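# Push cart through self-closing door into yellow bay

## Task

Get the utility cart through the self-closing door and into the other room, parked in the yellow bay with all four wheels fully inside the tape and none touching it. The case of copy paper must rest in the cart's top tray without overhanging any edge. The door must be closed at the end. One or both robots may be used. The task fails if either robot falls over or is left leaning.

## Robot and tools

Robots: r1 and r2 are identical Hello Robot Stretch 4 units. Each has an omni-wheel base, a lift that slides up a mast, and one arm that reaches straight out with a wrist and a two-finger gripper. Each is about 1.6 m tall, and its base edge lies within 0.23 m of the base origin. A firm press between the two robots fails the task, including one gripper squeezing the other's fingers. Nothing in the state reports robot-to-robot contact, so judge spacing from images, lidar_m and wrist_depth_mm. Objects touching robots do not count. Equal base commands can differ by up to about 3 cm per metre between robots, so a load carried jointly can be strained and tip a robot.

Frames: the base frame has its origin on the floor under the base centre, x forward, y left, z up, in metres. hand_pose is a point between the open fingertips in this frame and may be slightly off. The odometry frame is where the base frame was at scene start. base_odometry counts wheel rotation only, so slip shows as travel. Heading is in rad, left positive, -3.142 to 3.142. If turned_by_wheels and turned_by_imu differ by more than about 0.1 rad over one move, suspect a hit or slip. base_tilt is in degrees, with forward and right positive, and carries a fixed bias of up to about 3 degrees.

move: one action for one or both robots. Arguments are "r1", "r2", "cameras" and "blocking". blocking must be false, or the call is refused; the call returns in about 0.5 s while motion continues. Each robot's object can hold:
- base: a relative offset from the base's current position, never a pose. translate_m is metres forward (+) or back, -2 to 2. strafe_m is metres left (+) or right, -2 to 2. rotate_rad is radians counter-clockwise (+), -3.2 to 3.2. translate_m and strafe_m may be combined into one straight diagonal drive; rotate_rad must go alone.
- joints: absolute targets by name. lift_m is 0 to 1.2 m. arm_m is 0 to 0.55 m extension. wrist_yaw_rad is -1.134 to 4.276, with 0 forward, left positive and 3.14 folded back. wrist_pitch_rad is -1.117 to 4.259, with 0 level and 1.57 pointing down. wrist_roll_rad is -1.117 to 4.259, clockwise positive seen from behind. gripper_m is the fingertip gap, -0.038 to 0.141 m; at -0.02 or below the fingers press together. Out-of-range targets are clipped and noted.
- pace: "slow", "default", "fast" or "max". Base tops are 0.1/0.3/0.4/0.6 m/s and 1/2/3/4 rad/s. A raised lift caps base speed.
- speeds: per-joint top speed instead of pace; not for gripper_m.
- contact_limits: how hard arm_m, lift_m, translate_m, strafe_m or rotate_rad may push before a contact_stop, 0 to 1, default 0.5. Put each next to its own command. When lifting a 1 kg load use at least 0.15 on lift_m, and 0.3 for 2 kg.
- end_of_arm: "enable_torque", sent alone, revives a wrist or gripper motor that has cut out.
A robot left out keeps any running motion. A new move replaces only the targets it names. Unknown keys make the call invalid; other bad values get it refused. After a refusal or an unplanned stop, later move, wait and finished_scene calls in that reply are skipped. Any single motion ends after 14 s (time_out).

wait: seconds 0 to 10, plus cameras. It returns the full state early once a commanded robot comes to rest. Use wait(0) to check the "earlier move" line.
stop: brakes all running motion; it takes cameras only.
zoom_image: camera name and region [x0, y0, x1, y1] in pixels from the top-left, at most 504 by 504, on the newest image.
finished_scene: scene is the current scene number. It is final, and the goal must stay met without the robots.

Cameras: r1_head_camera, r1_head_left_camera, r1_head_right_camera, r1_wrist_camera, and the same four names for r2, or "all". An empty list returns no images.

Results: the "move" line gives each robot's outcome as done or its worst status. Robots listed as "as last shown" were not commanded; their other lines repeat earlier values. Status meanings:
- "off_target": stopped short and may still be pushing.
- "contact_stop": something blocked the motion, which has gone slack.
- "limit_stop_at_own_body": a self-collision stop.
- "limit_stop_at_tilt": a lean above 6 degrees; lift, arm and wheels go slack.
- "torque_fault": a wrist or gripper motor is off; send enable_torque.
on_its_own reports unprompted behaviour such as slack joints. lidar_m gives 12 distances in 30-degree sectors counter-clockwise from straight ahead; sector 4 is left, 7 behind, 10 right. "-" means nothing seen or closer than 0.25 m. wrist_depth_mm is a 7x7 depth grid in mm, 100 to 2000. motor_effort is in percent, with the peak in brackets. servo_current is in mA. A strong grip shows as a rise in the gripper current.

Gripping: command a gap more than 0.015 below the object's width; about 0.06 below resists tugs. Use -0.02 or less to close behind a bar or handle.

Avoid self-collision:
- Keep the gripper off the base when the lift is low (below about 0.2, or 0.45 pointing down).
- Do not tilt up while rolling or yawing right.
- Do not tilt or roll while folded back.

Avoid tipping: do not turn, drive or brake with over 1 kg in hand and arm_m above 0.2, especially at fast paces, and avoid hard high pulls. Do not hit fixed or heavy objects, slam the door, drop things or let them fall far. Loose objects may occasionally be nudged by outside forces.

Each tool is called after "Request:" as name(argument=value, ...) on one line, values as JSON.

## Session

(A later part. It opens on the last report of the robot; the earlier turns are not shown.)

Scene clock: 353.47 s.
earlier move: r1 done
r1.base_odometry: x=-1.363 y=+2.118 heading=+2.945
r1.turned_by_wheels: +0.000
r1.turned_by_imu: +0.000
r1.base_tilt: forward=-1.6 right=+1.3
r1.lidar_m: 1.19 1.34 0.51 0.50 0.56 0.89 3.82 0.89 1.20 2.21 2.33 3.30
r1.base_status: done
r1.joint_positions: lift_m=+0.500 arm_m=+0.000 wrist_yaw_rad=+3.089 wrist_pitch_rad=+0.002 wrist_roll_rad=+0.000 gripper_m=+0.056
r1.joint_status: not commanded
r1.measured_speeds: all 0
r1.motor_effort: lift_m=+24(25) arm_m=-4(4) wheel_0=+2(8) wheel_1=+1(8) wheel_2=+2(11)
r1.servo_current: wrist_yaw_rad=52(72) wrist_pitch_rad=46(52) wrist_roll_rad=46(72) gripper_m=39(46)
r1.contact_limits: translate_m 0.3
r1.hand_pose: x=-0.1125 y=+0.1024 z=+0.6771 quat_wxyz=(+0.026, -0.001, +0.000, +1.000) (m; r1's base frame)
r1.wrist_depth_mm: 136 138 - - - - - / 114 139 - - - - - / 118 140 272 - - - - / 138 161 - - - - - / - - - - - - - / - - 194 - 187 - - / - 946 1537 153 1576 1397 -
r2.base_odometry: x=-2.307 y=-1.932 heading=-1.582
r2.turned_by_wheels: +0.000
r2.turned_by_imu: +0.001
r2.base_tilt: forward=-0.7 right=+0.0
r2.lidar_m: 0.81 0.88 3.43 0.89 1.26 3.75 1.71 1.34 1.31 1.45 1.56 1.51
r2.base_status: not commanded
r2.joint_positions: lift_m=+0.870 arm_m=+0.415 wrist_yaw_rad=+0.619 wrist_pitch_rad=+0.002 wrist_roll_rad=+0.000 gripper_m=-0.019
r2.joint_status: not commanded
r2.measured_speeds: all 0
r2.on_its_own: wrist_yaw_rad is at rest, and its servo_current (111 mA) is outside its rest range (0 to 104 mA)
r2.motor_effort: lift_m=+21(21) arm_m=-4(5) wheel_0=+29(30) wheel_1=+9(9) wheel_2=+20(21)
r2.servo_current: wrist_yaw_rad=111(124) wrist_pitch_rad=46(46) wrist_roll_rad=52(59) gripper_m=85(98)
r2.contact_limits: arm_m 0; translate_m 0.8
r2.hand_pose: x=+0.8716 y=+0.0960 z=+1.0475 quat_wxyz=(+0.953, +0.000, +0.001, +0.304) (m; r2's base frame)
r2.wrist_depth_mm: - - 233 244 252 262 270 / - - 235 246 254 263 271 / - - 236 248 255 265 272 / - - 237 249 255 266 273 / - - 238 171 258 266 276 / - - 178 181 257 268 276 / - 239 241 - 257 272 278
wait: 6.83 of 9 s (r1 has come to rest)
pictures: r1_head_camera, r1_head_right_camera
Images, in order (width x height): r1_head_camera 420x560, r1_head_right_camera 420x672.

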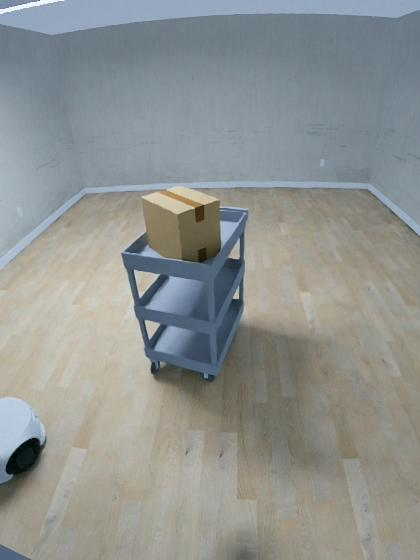

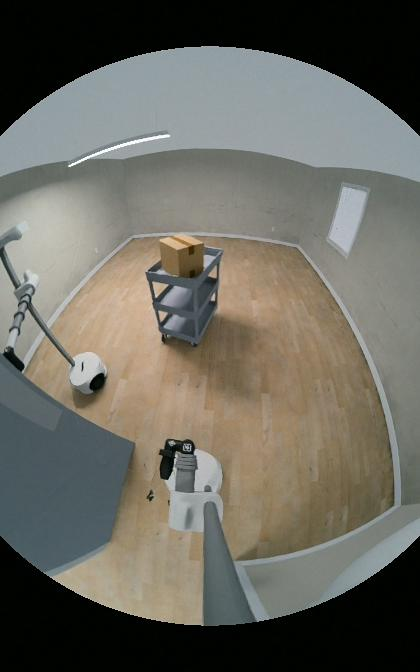

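Request:
move(r1={"base":{"translate_m":1.0,"strafe_m":-0.85},"pace":"fast","contact_limits":{"translate_m":0.3}}, blocking=false, cameras=[])

Request:
wait(seconds=9, cameras=["r1_head_camera"])

Request:
move(r1={"base":{"translate_m":1.6},"pace":"fast","contact_limits":{"translate_m":0.3}}, blocking=false, cameras=[])

Request:
wait(seconds=9, cameras=["r1_head_left_camera"])

Request:
move(r1={"base":{"rotate_rad":2.83}}, blocking=false, cameras=[])

Request:
wait(seconds=9, cameras=["r1_head_camera","r1_head_left_camera"])

Scene clock: 373.90 s.
move: r1 moving
r1.base_odometry: x=-1.396 y=+2.159 heading=+2.944
r1.turned_by_wheels: +0.000
r1.turned_by_imu: -0.001
r1.base_tilt: forward=-1.6 right=+1.2
r1.lidar_m: 1.16 1.27 0.56 0.51 0.60 0.93 3.87 0.90 1.30 2.19 2.29 3.22
r1.base_status: translate_m moving; strafe_m moving
r1.joint_positions: lift_m=+0.500 arm_m=+0.000 wrist_yaw_rad=+3.089 wrist_pitch_rad=+0.002 wrist_roll_rad=+0.000 gripper_m=+0.056
r1.joint_status: not commanded
r1.measured_speeds: translate_m=+0.158 strafe_m=-0.135 rotate_rad=-0.006 lift_m=+0.000 arm_m=+0.000 wrist_yaw_rad=+0.000 wrist_pitch_rad=+0.000 wrist_roll_rad=+0.000
r1.motor_effort: lift_m=+24(24) arm_m=-4(4) wheel_0=+13(13) wheel_1=-6(6) wheel_2=-10(11)
r1.servo_current: wrist_yaw_rad=39(59) wrist_pitch_rad=46(46) wrist_roll_rad=39(65) gripper_m=46(46)
r1.contact_limits: translate_m 0.3
r1.hand_pose: x=-0.1125 y=+0.1024 z=+0.6771 quat_wxyz=(+0.026, -0.001, +0.000, +1.000) (m; r1's base frame)
r1.wrist_depth_mm: 136 138 - - - - - / 113 139 - - - - - / 117 140 272 - - - - / 137 161 - - - - - / - - - - - - - / - - 194 - 187 - - / - 163 1537 153 1618 946 -
r2.base_odometry: x=-2.307 y=-1.932 heading=-1.582
r2.turned_by_wheels: +0.000
r2.turned_by_imu: +0.002
r2.base_tilt: forward=-0.7 right=+0.0
r2.lidar_m: 0.80 0.87 3.40 0.90 1.26 3.79 1.75 1.33 1.32 1.44 1.55 1.49
r2.base_status: not commanded
r2.joint_positions: lift_m=+0.870 arm_m=+0.415 wrist_yaw_rad=+0.619 wrist_pitch_rad=+0.002 wrist_roll_rad=+0.000 gripper_m=-0.019
r2.joint_status: not commanded
r2.measured_speeds: all 0
r2.motor_effort: lift_m=+21(21) arm_m=-4(4) wheel_0=+29(29) wheel_1=+9(9) wheel_2=+20(21)
r2.servo_current: wrist_yaw_rad=117(117) wrist_pitch_rad=33(46) wrist_roll_rad=46(59) gripper_m=78(91)
r2.contact_limits: arm_m 0; translate_m 0.8
r2.hand_pose: x=+0.8716 y=+0.0960 z=+1.0475 quat_wxyz=(+0.953, +0.000, +0.001, +0.304) (m; r2's base frame)
r2.wrist_depth_mm: - - 234 244 253 260 271 / - - 235 247 254 262 271 / - - 237 247 255 265 273 / - - 237 248 255 266 273 / - - 239 171 257 268 276 / - - 177 182 256 270 276 / - 239 242 - 257 272 278
pictures: none
No camera images: "cameras" was empty.

Scene clock: 377.93 s.
earlier move: r1 done
r1.base_odometry: x=-2.177 y=+3.147 heading=+2.945
r1.turned_by_wheels: +0.000
r1.turned_by_imu: -0.004
r1.base_tilt: forward=-1.6 right=+1.3
r1.lidar_m: 3.95 1.02 0.89 0.92 1.57 1.93 1.82 1.92 1.45 1.40 1.48 2.06
r1.base_status: done
r1.joint_positions: lift_m=+0.500 arm_m=+0.000 wrist_yaw_rad=+3.089 wrist_pitch_rad=+0.002 wrist_roll_rad=+0.000 gripper_m=+0.056
r1.joint_status: not commanded
r1.measured_speeds: all 0
r1.motor_effort: lift_m=+24(24) arm_m=-4(4) wheel_0=-2(15) wheel_1=-1(7) wheel_2=+1(11)
r1.servo_current: wrist_yaw_rad=26(72) wrist_pitch_rad=39(52) wrist_roll_rad=52(65) gripper_m=39(52)
r1.contact_limits: translate_m 0.3
r1.hand_pose: x=-0.1125 y=+0.1024 z=+0.6772 quat_wxyz=(+0.026, -0.001, +0.000, +1.000) (m; r1's base frame)
r1.wrist_depth_mm: 136 138 - - - - - / 113 139 - - - - - / 118 140 229 - - - - / 137 162 - - - - - / - - - - - - - / - - 190 - 187 - - / 1708 1499 1499 153 1618 1499 1537
r2.base_odometry: x=-2.307 y=-1.932 heading=-1.582
r2.turned_by_wheels: +0.000
r2.turned_by_imu: +0.001
r2.base_tilt: forward=-0.7 right=+0.0
r2.lidar_m: 0.81 0.87 1.83 0.92 1.27 3.76 1.70 1.34 1.30 1.45 1.57 1.51
r2.base_status: not commanded
r2.joint_positions: lift_m=+0.870 arm_m=+0.415 wrist_yaw_rad=+0.619 wrist_pitch_rad=+0.002 wrist_roll_rad=+0.000 gripper_m=-0.019
r2.joint_status: not commanded
r2.measured_speeds: all 0
r2.on_its_own: wrist_yaw_rad is at rest, and its servo_current (111 mA) is outside its rest range (0 to 104 mA)
r2.motor_effort: lift_m=+21(21) arm_m=-4(5) wheel_0=+29(30) wheel_1=+9(9) wheel_2=+20(21)
r2.servo_current: wrist_yaw_rad=111(124) wrist_pitch_rad=39(52) wrist_roll_rad=46(59) gripper_m=91(98)
r2.contact_limits: arm_m 0; translate_m 0.8
r2.hand_pose: x=+0.8716 y=+0.0960 z=+1.0475 quat_wxyz=(+0.953, +0.000, +0.001, +0.304) (m; r2's base frame)
r2.wrist_depth_mm: - - 234 245 252 259 270 / - - 235 247 253 262 271 / - - 236 248 255 265 272 / - - 237 248 256 265 273 / - - 239 171 258 267 276 / - - 178 182 257 268 278 / - 238 241 - 257 273 279
wait: 4.03 of 9 s (r1 has come to rest)
pictures: r1_head_camera
Images, in order (width x height): r1_head_camera 420x560.

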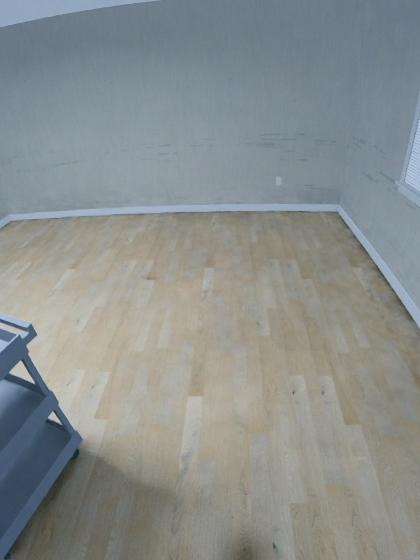

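Scene clock: 378.43 s.
move: r1 moving
r1.base_odometry: x=-2.227 y=+3.157 heading=+2.945
r1.turned_by_wheels: +0.000
r1.turned_by_imu: +0.000
r1.base_tilt: forward=-1.6 right=+1.2
r1.lidar_m: 3.90 1.01 0.86 0.89 1.58 2.02 1.85 1.96 1.43 1.40 1.48 2.05
r1.base_status: translate_m moving
r1.joint_positions: lift_m=+0.500 arm_m=+0.000 wrist_yaw_rad=+3.089 wrist_pitch_rad=+0.002 wrist_roll_rad=+0.000 gripper_m=+0.056
r1.joint_status: not commanded
r1.measured_speeds: translate_m=+0.194 strafe_m=-0.002 rotate_rad=-0.004 lift_m=+0.000 arm_m=+0.000 wrist_yaw_rad=+0.000 wrist_pitch_rad=+0.000 wrist_roll_rad=+0.000
r1.motor_effort: lift_m=+24(24) arm_m=-4(4) wheel_0=+8(9) wheel_1=+7(8) wheel_2=-12(12)
r1.servo_current: wrist_yaw_rad=46(65) wrist_pitch_rad=39(46) wrist_roll_rad=46(59) gripper_m=39(46)
r1.contact_limits: translate_m 0.3
r1.hand_pose: x=-0.1125 y=+0.1024 z=+0.6772 quat_wxyz=(+0.026, -0.001, +0.000, +1.000) (m; r1's base frame)
r1.wrist_depth_mm: - 137 - - - - - / - 137 - - - - - / 111 138 206 - - - - / 125 140 278 - - - - / - - - - - - - / - - 192 - 187 - - / 1756 1499 1499 153 1618 1464 1618
r2.base_odometry: x=-2.307 y=-1.932 heading=-1.582
r2.turned_by_wheels: +0.000
r2.turned_by_imu: +0.000
r2.base_tilt: forward=-0.7 right=+0.1
r2.lidar_m: 0.82 0.85 1.82 0.91 1.27 3.76 1.70 1.35 1.32 1.44 1.56 1.52
r2.base_status: not commanded
r2.joint_positions: lift_m=+0.870 arm_m=+0.415 wrist_yaw_rad=+0.619 wrist_pitch_rad=+0.002 wrist_roll_rad=+0.000 gripper_m=-0.019
r2.joint_status: not commanded
r2.measured_speeds: all 0
r2.motor_effort: lift_m=+21(21) arm_m=-4(4) wheel_0=+29(29) wheel_1=+9(9) wheel_2=+20(21)
r2.servo_current: wrist_yaw_rad=104(117) wrist_pitch_rad=46(46) wrist_roll_rad=39(59) gripper_m=78(91)
r2.contact_limits: arm_m 0; translate_m 0.8
r2.hand_pose: x=+0.8716 y=+0.0960 z=+1.0475 quat_wxyz=(+0.953, +0.000, +0.001, +0.304) (m; r2's base frame)
r2.wrist_depth_mm: - - 234 244 252 262 268 / - - 234 247 253 262 271 / - - 236 248 254 264 272 / - - 237 248 255 265 273 / - - 238 171 257 268 274 / - - 178 181 257 268 276 / - 239 241 - 256 272 279
pictures: none
No camera images: "cameras" was empty.

Scene clock: 383.23 s.
earlier move: r1 done
r1.base_odometry: x=-3.747 y=+3.459 heading=+2.945
r1.turned_by_wheels: +0.000
r1.turned_by_imu: +0.001
r1.base_tilt: forward=-1.6 right=+1.3
r1.lidar_m: 2.34 2.48 3.35 3.26 1.03 0.99 3.54 2.06 1.49 1.43 1.52 2.18
r1.base_status: done
r1.joint_positions: lift_m=+0.500 arm_m=+0.000 wrist_yaw_rad=+3.089 wrist_pitch_rad=+0.002 wrist_roll_rad=+0.000 gripper_m=+0.056
r1.joint_status: not commanded
r1.measured_speeds: all 0
r1.motor_effort: lift_m=+24(24) arm_m=-4(4) wheel_0=+1(10) wheel_1=+0(10) wheel_2=+1(13)
r1.servo_current: wrist_yaw_rad=46(72) wrist_pitch_rad=46(52) wrist_roll_rad=33(65) gripper_m=33(52)
r1.contact_limits: translate_m 0.3
r1.hand_pose: x=-0.1125 y=+0.1024 z=+0.6772 quat_wxyz=(+0.026, -0.001, +0.000, +1.000) (m; r1's base frame)
r1.wrist_depth_mm: 136 138 - - - - - / 113 139 - - - - 1229 / 118 140 273 - - - 1138 / 137 162 - - - - - / - - - - - - 1464 / - - 193 - 188 - - / 1661 1537 1499 153 1618 1366 -
r2.base_odometry: x=-2.307 y=-1.932 heading=-1.582
r2.turned_by_wheels: +0.000
r2.turned_by_imu: +0.001
r2.base_tilt: forward=-0.6 right=+0.0
r2.lidar_m: 0.82 0.83 3.42 0.89 1.27 3.77 1.72 1.35 1.32 1.45 1.56 1.51
r2.base_status: not commanded
r2.joint_positions: lift_m=+0.870 arm_m=+0.415 wrist_yaw_rad=+0.619 wrist_pitch_rad=+0.002 wrist_roll_rad=+0.000 gripper_m=-0.019
r2.joint_status: not commanded
r2.measured_speeds: all 0
r2.on_its_own: wrist_yaw_rad is at rest, and its servo_current (111 mA) is outside its rest range (0 to 104 mA)
r2.motor_effort: lift_m=+21(21) arm_m=-4(5) wheel_0=+29(30) wheel_1=+9(9) wheel_2=+20(21)
r2.servo_current: wrist_yaw_rad=111(117) wrist_pitch_rad=39(46) wrist_roll_rad=46(59) gripper_m=91(91)
r2.contact_limits: arm_m 0; translate_m 0.8
r2.hand_pose: x=+0.8716 y=+0.0960 z=+1.0475 quat_wxyz=(+0.953, +0.000, +0.001, +0.304) (m; r2's base frame)
r2.wrist_depth_mm: - - 233 245 253 260 268 / - - 234 246 254 264 270 / - - 236 249 254 265 273 / - - 238 250 256 266 273 / - - 239 171 257 267 274 / - - 178 182 256 268 277 / - 239 242 - 257 272 279
wait: 4.80 of 9 s (r1 has come to rest)
pictures: r1_head_left_camera
Images, in order (width x height): r1_head_left_camera 420x672.

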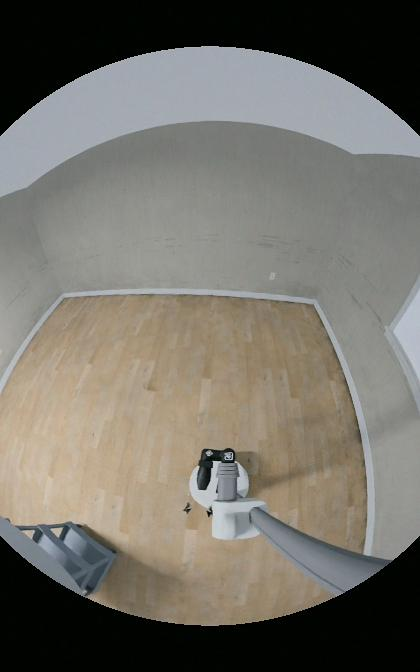

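Scene clock: 383.73 s.
move: r1 moving
r1.base_odometry: x=-3.747 y=+3.459 heading=-3.087
r1.turned_by_wheels: +0.252
r1.turned_by_imu: +0.252
r1.base_tilt: forward=-1.6 right=+1.2
r1.lidar_m: 2.38 2.77 3.27 1.24 1.01 2.71 2.91 1.71 1.44 1.43 1.71 2.37
r1.base_status: rotate_rad moving
r1.joint_positions: lift_m=+0.500 arm_m=+0.000 wrist_yaw_rad=+3.089 wrist_pitch_rad=+0.002 wrist_roll_rad=+0.000 gripper_m=+0.056
r1.joint_status: not commanded
r1.measured_speeds: translate_m=-0.001 strafe_m=-0.001 rotate_rad=+0.970 lift_m=+0.000 arm_m=+0.000 wrist_yaw_rad=+0.000 wrist_pitch_rad=+0.000 wrist_roll_rad=+0.000
r1.motor_effort: lift_m=+24(24) arm_m=-4(4) wheel_0=-7(7) wheel_1=-6(8) wheel_2=-7(7)
r1.servo_current: wrist_yaw_rad=59(65) wrist_pitch_rad=39(46) wrist_roll_rad=33(59) gripper_m=46(46)
r1.hand_pose: x=-0.1125 y=+0.1024 z=+0.6772 quat_wxyz=(+0.026, -0.001, +0.000, +1.000) (m; r1's base frame)
r1.wrist_depth_mm: 136 139 - - - - - / 113 139 - - - - - / 117 139 273 - - - - / 137 161 - - - - - / - - - - - - - / - - 193 - 187 - - / 1576 1499 1499 153 1576 1499 1537
r2.base_odometry: x=-2.307 y=-1.932 heading=-1.582
r2.turned_by_wheels: +0.000
r2.turned_by_imu: +0.000
r2.base_tilt: forward=-0.8 right=+0.0
r2.lidar_m: 0.80 0.87 3.42 0.89 1.26 3.76 1.70 1.33 1.29 1.44 1.56 1.53
r2.base_status: not commanded
r2.joint_positions: lift_m=+0.870 arm_m=+0.415 wrist_yaw_rad=+0.619 wrist_pitch_rad=+0.002 wrist_roll_rad=+0.000 gripper_m=-0.019
r2.joint_status: not commanded
r2.measured_speeds: all 0
r2.motor_effort: lift_m=+21(21) arm_m=-4(4) wheel_0=+29(30) wheel_1=+9(9) wheel_2=+20(21)
r2.servo_current: wrist_yaw_rad=104(117) wrist_pitch_rad=39(39) wrist_roll_rad=39(59) gripper_m=85(91)
r2.contact_limits: arm_m 0; translate_m 0.8
r2.hand_pose: x=+0.8716 y=+0.0960 z=+1.0475 quat_wxyz=(+0.953, +0.000, +0.001, +0.304) (m; r2's base frame)
r2.wrist_depth_mm: - - 233 244 252 262 268 / - - 235 247 253 263 271 / - - 236 249 255 265 271 / - - 237 248 255 266 273 / - - 239 171 257 267 276 / - - 178 182 257 268 276 / - 239 241 - 257 272 278
pictures: none
No camera images: "cameras" was empty.

Scene clock: 385.93 s.
earlier move: r1 done
r1.base_odometry: x=-3.747 y=+3.459 heading=-0.509
r1.turned_by_wheels: +2.578
r1.turned_by_imu: +2.592
r1.base_tilt: forward=-1.6 right=+1.2
r1.lidar_m: 1.63 3.14 1.73 1.45 1.41 1.63 2.37 2.37 2.71 3.28 3.28 0.99
r1.base_status: done
r1.joint_positions: lift_m=+0.500 arm_m=+0.000 wrist_yaw_rad=+3.089 wrist_pitch_rad=+0.002 wrist_roll_rad=+0.000 gripper_m=+0.056
r1.joint_status: not commanded
r1.measured_speeds: all 0
r1.motor_effort: lift_m=+24(24) arm_m=-4(5) wheel_0=-3(10) wheel_1=-2(9) wheel_2=+0(9)
r1.servo_current: wrist_yaw_rad=52(72) wrist_pitch_rad=39(46) wrist_roll_rad=52(59) gripper_m=39(52)
r1.hand_pose: x=-0.1125 y=+0.1024 z=+0.6772 quat_wxyz=(+0.026, -0.001, +0.000, +1.000) (m; r1's base frame)
r1.wrist_depth_mm: 136 139 - - - - 1397 / 113 139 - - - - 1430 / 117 140 272 - - - 1366 / 137 161 - - - - - / - - - - - - - / - - 194 - 187 - - / 1661 1537 1576 153 1576 1397 -
r2.base_odometry: x=-2.307 y=-1.932 heading=-1.582
r2.turned_by_wheels: +0.000
r2.turned_by_imu: +0.000
r2.base_tilt: forward=-0.7 right=+0.0
r2.lidar_m: 0.83 0.87 3.42 0.92 1.24 3.72 1.73 1.36 1.31 1.45 1.57 1.49
r2.base_status: not commanded
r2.joint_positions: lift_m=+0.870 arm_m=+0.415 wrist_yaw_rad=+0.619 wrist_pitch_rad=+0.002 wrist_roll_rad=+0.000 gripper_m=-0.019
r2.joint_status: not commanded
r2.measured_speeds: all 0
r2.motor_effort: lift_m=+21(21) arm_m=-4(4) wheel_0=+29(30) wheel_1=+9(9) wheel_2=+20(21)
r2.servo_current: wrist_yaw_rad=98(124) wrist_pitch_rad=46(46) wrist_roll_rad=39(59) gripper_m=91(91)
r2.contact_limits: arm_m 0; translate_m 0.8
r2.hand_pose: x=+0.8716 y=+0.0960 z=+1.0475 quat_wxyz=(+0.953, +0.000, +0.001, +0.304) (m; r2's base frame)
r2.wrist_depth_mm: - - 234 244 252 262 270 / - - 234 247 254 263 271 / - - 236 248 255 264 272 / - - 238 248 256 266 272 / - - 239 170 257 265 274 / - - 178 182 257 267 276 / - 238 241 - 257 272 278
wait: 2.20 of 9 s (r1 has come to rest)
pictures: r1_head_camera, r1_head_left_camera
Images, in order (width x height): r1_head_camera 420x560, r1_head_left_camera 420x672.

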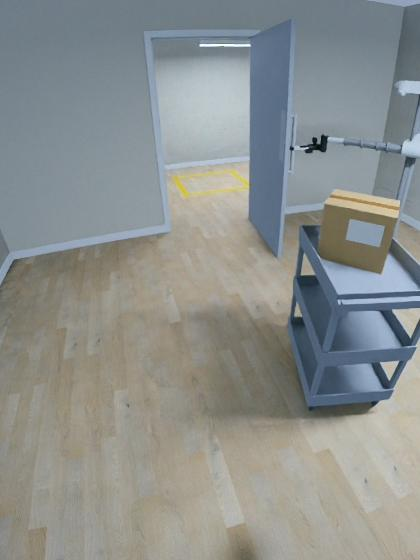

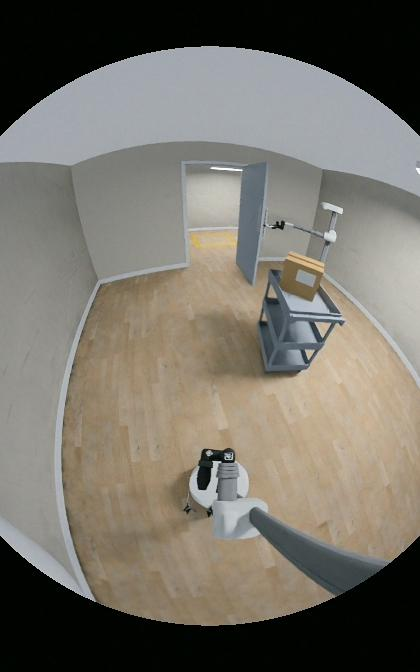

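Request:
move(r1={"base":{"strafe_m":-0.6},"joints":{"lift_m":0.75,"wrist_yaw_rad":0,"gripper_m":0.1},"contact_limits":{"strafe_m":0.3}}, blocking=false, cameras=[])

Request:
wait(seconds=9, cameras=["r1_head_camera","r1_wrist_camera"])

Scene clock: 394.87 s.
move: r1 moving
r1.base_odometry: x=-3.764 y=+3.428 heading=-0.509
r1.turned_by_wheels: +0.000
r1.turned_by_imu: -0.001
r1.base_tilt: forward=-1.6 right=+1.3
r1.lidar_m: 1.44 3.20 1.77 1.49 1.44 1.67 2.37 2.36 2.70 3.27 3.24 1.00
r1.base_status: strafe_m moving
r1.joint_positions: lift_m=+0.537 arm_m=+0.000 wrist_yaw_rad=+2.503 wrist_pitch_rad=+0.002 wrist_roll_rad=+0.000 gripper_m=+0.075
r1.joint_status: lift_m moving; wrist_yaw_rad moving; gripper_m moving
r1.measured_speeds: translate_m=+0.001 strafe_m=-0.141 rotate_rad=-0.004 lift_m=+0.146 arm_m=+0.000 wrist_yaw_rad=-1.818 wrist_pitch_rad=+0.000 wrist_roll_rad=+0.000
r1.motor_effort: lift_m=+27(28) arm_m=-4(4) wheel_0=+10(11) wheel_1=-8(10) wheel_2=+0(1)
r1.servo_current: wrist_yaw_rad=111(117) wrist_pitch_rad=39(52) wrist_roll_rad=39(59) gripper_m=78(78)
r1.contact_limits: strafe_m 0.3
r1.hand_pose: x=-0.0085 y=+0.2421 z=+0.7150 quat_wxyz=(+0.314, -0.001, +0.000, +0.949) (m; r1's base frame)
r1.wrist_depth_mm: - - - 1808 1537 1336 - / - - - 1756 1499 1336 - / - - - 1756 1499 1336 - / - - - - - - - / - - - - - - - / - - 199 - 186 - - / 1808 1537 1576 143 - - -
r2: as last shown
r2.turned_by_imu: +0.001
r2.lidar_m: 0.80 0.83 3.43 0.90 1.28 3.77 1.69 1.36 1.31 1.44 1.55 1.51
r2.servo_current: wrist_yaw_rad=111(124) wrist_pitch_rad=39(46) wrist_roll_rad=46(52) gripper_m=91(91)
r2.contact_limits: arm_m 0; translate_m 0.8
r2.wrist_depth_mm: - - 234 246 252 262 270 / - - 235 246 255 263 270 / - - 236 247 255 263 271 / - - 238 248 256 265 274 / - - 239 171 257 267 274 / - - 178 181 257 268 276 / - 238 243 - 257 273 279
pictures: none
No camera images: "cameras" was empty.

Scene clock: 397.70 s.
earlier move: r1 done
r1.base_odometry: x=-4.039 y=+2.935 heading=-0.509
r1.turned_by_wheels: +0.000
r1.turned_by_imu: -0.003
r1.base_tilt: forward=-1.6 right=+1.3
r1.lidar_m: 0.88 3.58 2.39 2.02 1.98 2.30 2.19 2.21 2.52 2.71 2.70 0.93
r1.base_status: done
r1.joint_positions: lift_m=+0.750 arm_m=+0.000 wrist_yaw_rad=+0.003 wrist_pitch_rad=+0.002 wrist_roll_rad=+0.000 gripper_m=+0.100
r1.joint_status: all done
r1.measured_speeds: all 0
r1.motor_effort: lift_m=+24(28) arm_m=-4(4) wheel_0=+2(12) wheel_1=+0(10) wheel_2=+0(2)
r1.servo_current: wrist_yaw_rad=52(130) wrist_pitch_rad=39(52) wrist_roll_rad=33(65) gripper_m=46(85)
r1.contact_limits: strafe_m 0.3
r1.hand_pose: x=+0.4595 y=-0.0867 z=+0.9271 quat_wxyz=(+1.000, +0.000, +0.001, +0.001) (m; r1's base frame)
r1.wrist_depth_mm: - - - - - - - / - - - - - - - / - - - - - - - / - - 1098 1025 - - - / - - 1078 1008 - - - / - - 196 - 193 - - / - - - 139 1863 - -
r2.base_odometry: x=-2.307 y=-1.932 heading=-1.582
r2.turned_by_wheels: +0.000
r2.turned_by_imu: +0.000
r2.base_tilt: forward=-0.7 right=+0.0
r2.lidar_m: 0.82 0.90 3.42 0.89 1.26 3.76 1.68 1.34 1.32 1.46 1.55 1.52
r2.base_status: not commanded
r2.joint_positions: lift_m=+0.870 arm_m=+0.415 wrist_yaw_rad=+0.619 wrist_pitch_rad=+0.002 wrist_roll_rad=+0.000 gripper_m=-0.019
r2.joint_status: not commanded
r2.measured_speeds: all 0
r2.motor_effort: lift_m=+21(21) arm_m=-4(4) wheel_0=+29(30) wheel_1=+9(9) wheel_2=+21(21)
r2.servo_current: wrist_yaw_rad=104(124) wrist_pitch_rad=39(52) wrist_roll_rad=39(59) gripper_m=85(98)
r2.contact_limits: arm_m 0; translate_m 0.8
r2.hand_pose: x=+0.8716 y=+0.0960 z=+1.0475 quat_wxyz=(+0.953, +0.000, +0.001, +0.304) (m; r2's base frame)
r2.wrist_depth_mm: - - 233 243 253 262 271 / - - 235 247 254 263 271 / - - 236 247 255 263 272 / - - 238 249 256 267 273 / - - 239 171 257 266 274 / - - 178 182 256 267 277 / - 238 241 - 258 273 279
wait: 2.83 of 9 s (r1 has come to rest)
pictures: r1_head_camera, r1_wrist_camera
Images, in order (width x height): r1_head_camera 420x560, r1_wrist_camera 616x392.

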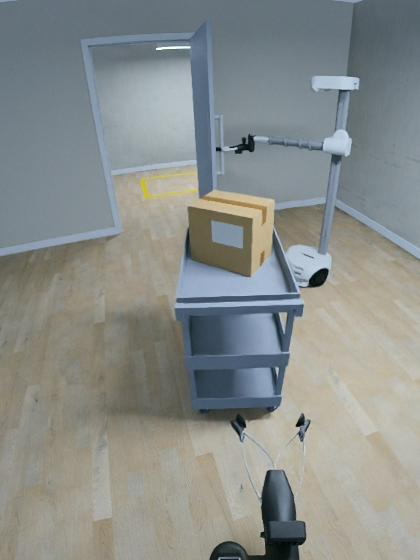

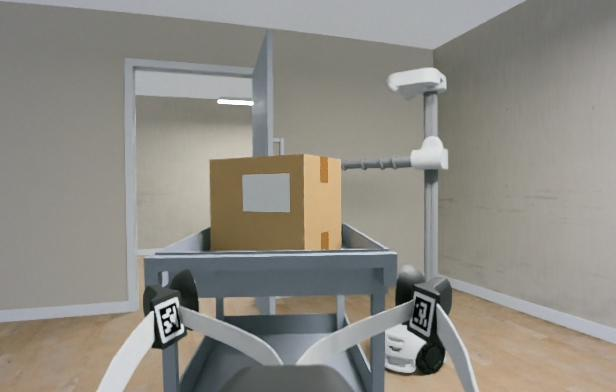

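Request:
zoom_image(camera="r1_head_camera", region=[150, 180, 330, 420])

Scaled by 2.100 from the camera's 420x560 image, which has a finer 600x800 frame.

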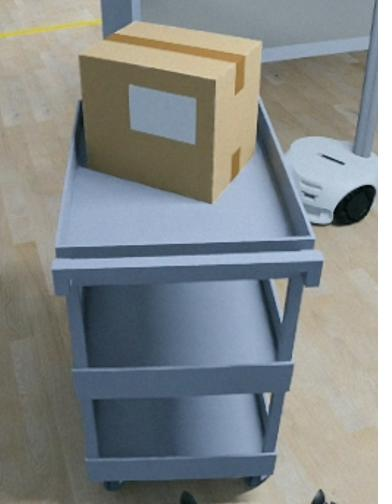

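Request:
move(r1={"joints":{"lift_m":1.1,"arm_m":0.2,"wrist_pitch_rad":1.57,"wrist_roll_rad":1.57,"gripper_m":0.141}}, blocking=false, cameras=[])

Request:
wait(seconds=4, cameras=["r1_head_camera","r1_wrist_camera"])

Scene clock: 420.70 s.
move: r1 moving
r1.base_odometry: x=-4.039 y=+2.935 heading=-0.509
r1.turned_by_wheels: +0.000
r1.turned_by_imu: +0.000
r1.base_tilt: forward=-1.6 right=+1.3
r1.lidar_m: 0.88 3.58 2.39 2.02 1.99 2.31 2.20 2.19 2.53 2.70 2.69 0.94
r1.base_status: not commanded
r1.joint_positions: lift_m=+0.787 arm_m=+0.051 wrist_yaw_rad=+0.003 wrist_pitch_rad=+0.585 wrist_roll_rad=+0.580 gripper_m=+0.115
r1.joint_status: lift_m moving; arm_m moving; wrist_pitch_rad moving; wrist_roll_rad moving; gripper_m moving
r1.measured_speeds: translate_m=+0.000 strafe_m=+0.000 rotate_rad=+0.000 lift_m=+0.146 arm_m=+0.195 wrist_yaw_rad=+0.000 wrist_pitch_rad=+1.819 wrist_roll_rad=+1.818
r1.motor_effort: lift_m=+27(28) arm_m=+5(7) wheel_0=+1(2) wheel_1=+0(1) wheel_2=+0(0)
r1.servo_current: wrist_yaw_rad=46(59) wrist_pitch_rad=52(72) wrist_roll_rad=85(124) gripper_m=85(91)
r1.contact_limits: strafe_m 0.3
r1.hand_pose: x=+0.4622 y=-0.0868 z=+0.8065 quat_wxyz=(+0.918, +0.274, +0.276, -0.081) (m; r1's base frame)
r1.wrist_depth_mm: - 842 878 - - - 1863 / - 917 683 - - 1863 1576 / - 640 - - 1863 1576 1336 / - - - 842 1499 1366 1182 / - - 842 - 1229 1182 1042 / - 1708 211 - 198 976 931 / 1808 1430 1281 143 1008 904 854
r2: as last shown
r2.turned_by_imu: +0.001
r2.lidar_m: 0.80 0.86 3.42 0.92 1.26 3.76 1.71 1.36 1.30 1.43 1.57 1.51
r2.motor_effort: lift_m=+21(21) arm_m=-4(4) wheel_0=+30(30) wheel_1=+9(9) wheel_2=+20(21)
r2.servo_current: wrist_yaw_rad=98(111) wrist_pitch_rad=33(46) wrist_roll_rad=59(59) gripper_m=78(91)
r2.contact_limits: arm_m 0; translate_m 0.8
r2.wrist_depth_mm: - - 232 243 252 262 270 / - - 235 246 253 263 271 / - - 235 248 254 264 272 / - - 238 249 256 266 273 / - - 239 171 257 268 274 / - - 177 182 256 268 277 / - 239 241 - 257 272 278
pictures: none
No camera images: "cameras" was empty.

Scene clock: 422.67 s.
earlier move: r1 done
r1.base_odometry: x=-4.039 y=+2.935 heading=-0.509
r1.turned_by_wheels: +0.000
r1.turned_by_imu: +0.000
r1.base_tilt: forward=-1.6 right=+1.3
r1.lidar_m: 0.90 3.58 2.36 2.02 1.96 2.31 2.20 2.20 2.50 2.72 2.70 0.98
r1.base_status: not commanded
r1.joint_positions: lift_m=+1.100 arm_m=+0.200 wrist_yaw_rad=+0.003 wrist_pitch_rad=+1.568 wrist_roll_rad=+1.568 gripper_m=+0.141
r1.joint_status: all done
r1.measured_speeds: all 0
r1.motor_effort: lift_m=+25(31) arm_m=+5(9) wheel_0=+2(3) wheel_1=+0(1) wheel_2=+0(1)
r1.servo_current: wrist_yaw_rad=39(65) wrist_pitch_rad=39(78) wrist_roll_rad=59(124) gripper_m=46(91)
r1.contact_limits: strafe_m 0.3
r1.hand_pose: x=+0.3720 y=-0.0874 z=+0.9893 quat_wxyz=(+0.502, +0.499, +0.501, -0.498) (m; r1's base frame)
r1.wrist_depth_mm: 1255 1182 1205 1229 1205 1205 1205 / 1182 1182 1229 1205 1182 1205 1205 / 1229 1229 1182 1229 1205 1229 1205 / - 1205 1182 1205 1078 1008 1205 / 1042 1205 1205 1229 976 991 1182 / 1229 210 1182 1205 991 196 1205 / 1205 1205 1205 144 1229 1205 1205
r2.base_odometry: x=-2.307 y=-1.932 heading=-1.582
r2.turned_by_wheels: +0.000
r2.turned_by_imu: +0.000
r2.base_tilt: forward=-0.7 right=+0.0
r2.lidar_m: 0.80 0.86 3.43 0.89 1.27 3.76 1.75 1.35 1.31 1.45 1.56 1.53
r2.base_status: not commanded
r2.joint_positions: lift_m=+0.870 arm_m=+0.415 wrist_yaw_rad=+0.619 wrist_pitch_rad=+0.002 wrist_roll_rad=+0.000 gripper_m=-0.019
r2.joint_status: not commanded
r2.measured_speeds: all 0
r2.motor_effort: lift_m=+21(21) arm_m=-4(4) wheel_0=+29(30) wheel_1=+9(9) wheel_2=+20(21)
r2.servo_current: wrist_yaw_rad=98(111) wrist_pitch_rad=46(46) wrist_roll_rad=46(59) gripper_m=78(91)
r2.contact_limits: arm_m 0; translate_m 0.8
r2.hand_pose: x=+0.8716 y=+0.0960 z=+1.0475 quat_wxyz=(+0.953, +0.000, +0.001, +0.304) (m; r2's base frame)
r2.wrist_depth_mm: - - 233 244 253 260 270 / - - 235 246 254 262 270 / - - 236 247 255 265 273 / - - 237 249 256 267 276 / - - 239 170 257 266 274 / - - 178 181 257 268 277 / - 239 241 - 258 272 278
wait: 1.97 of 4 s (r1 has come to rest)
pictures: r1_head_camera, r1_wrist_camera
Images, in order (width x height): r1_head_camera 420x560, r1_wrist_camera 616x392.

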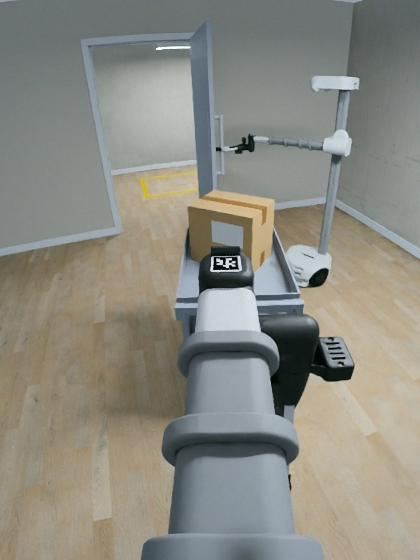

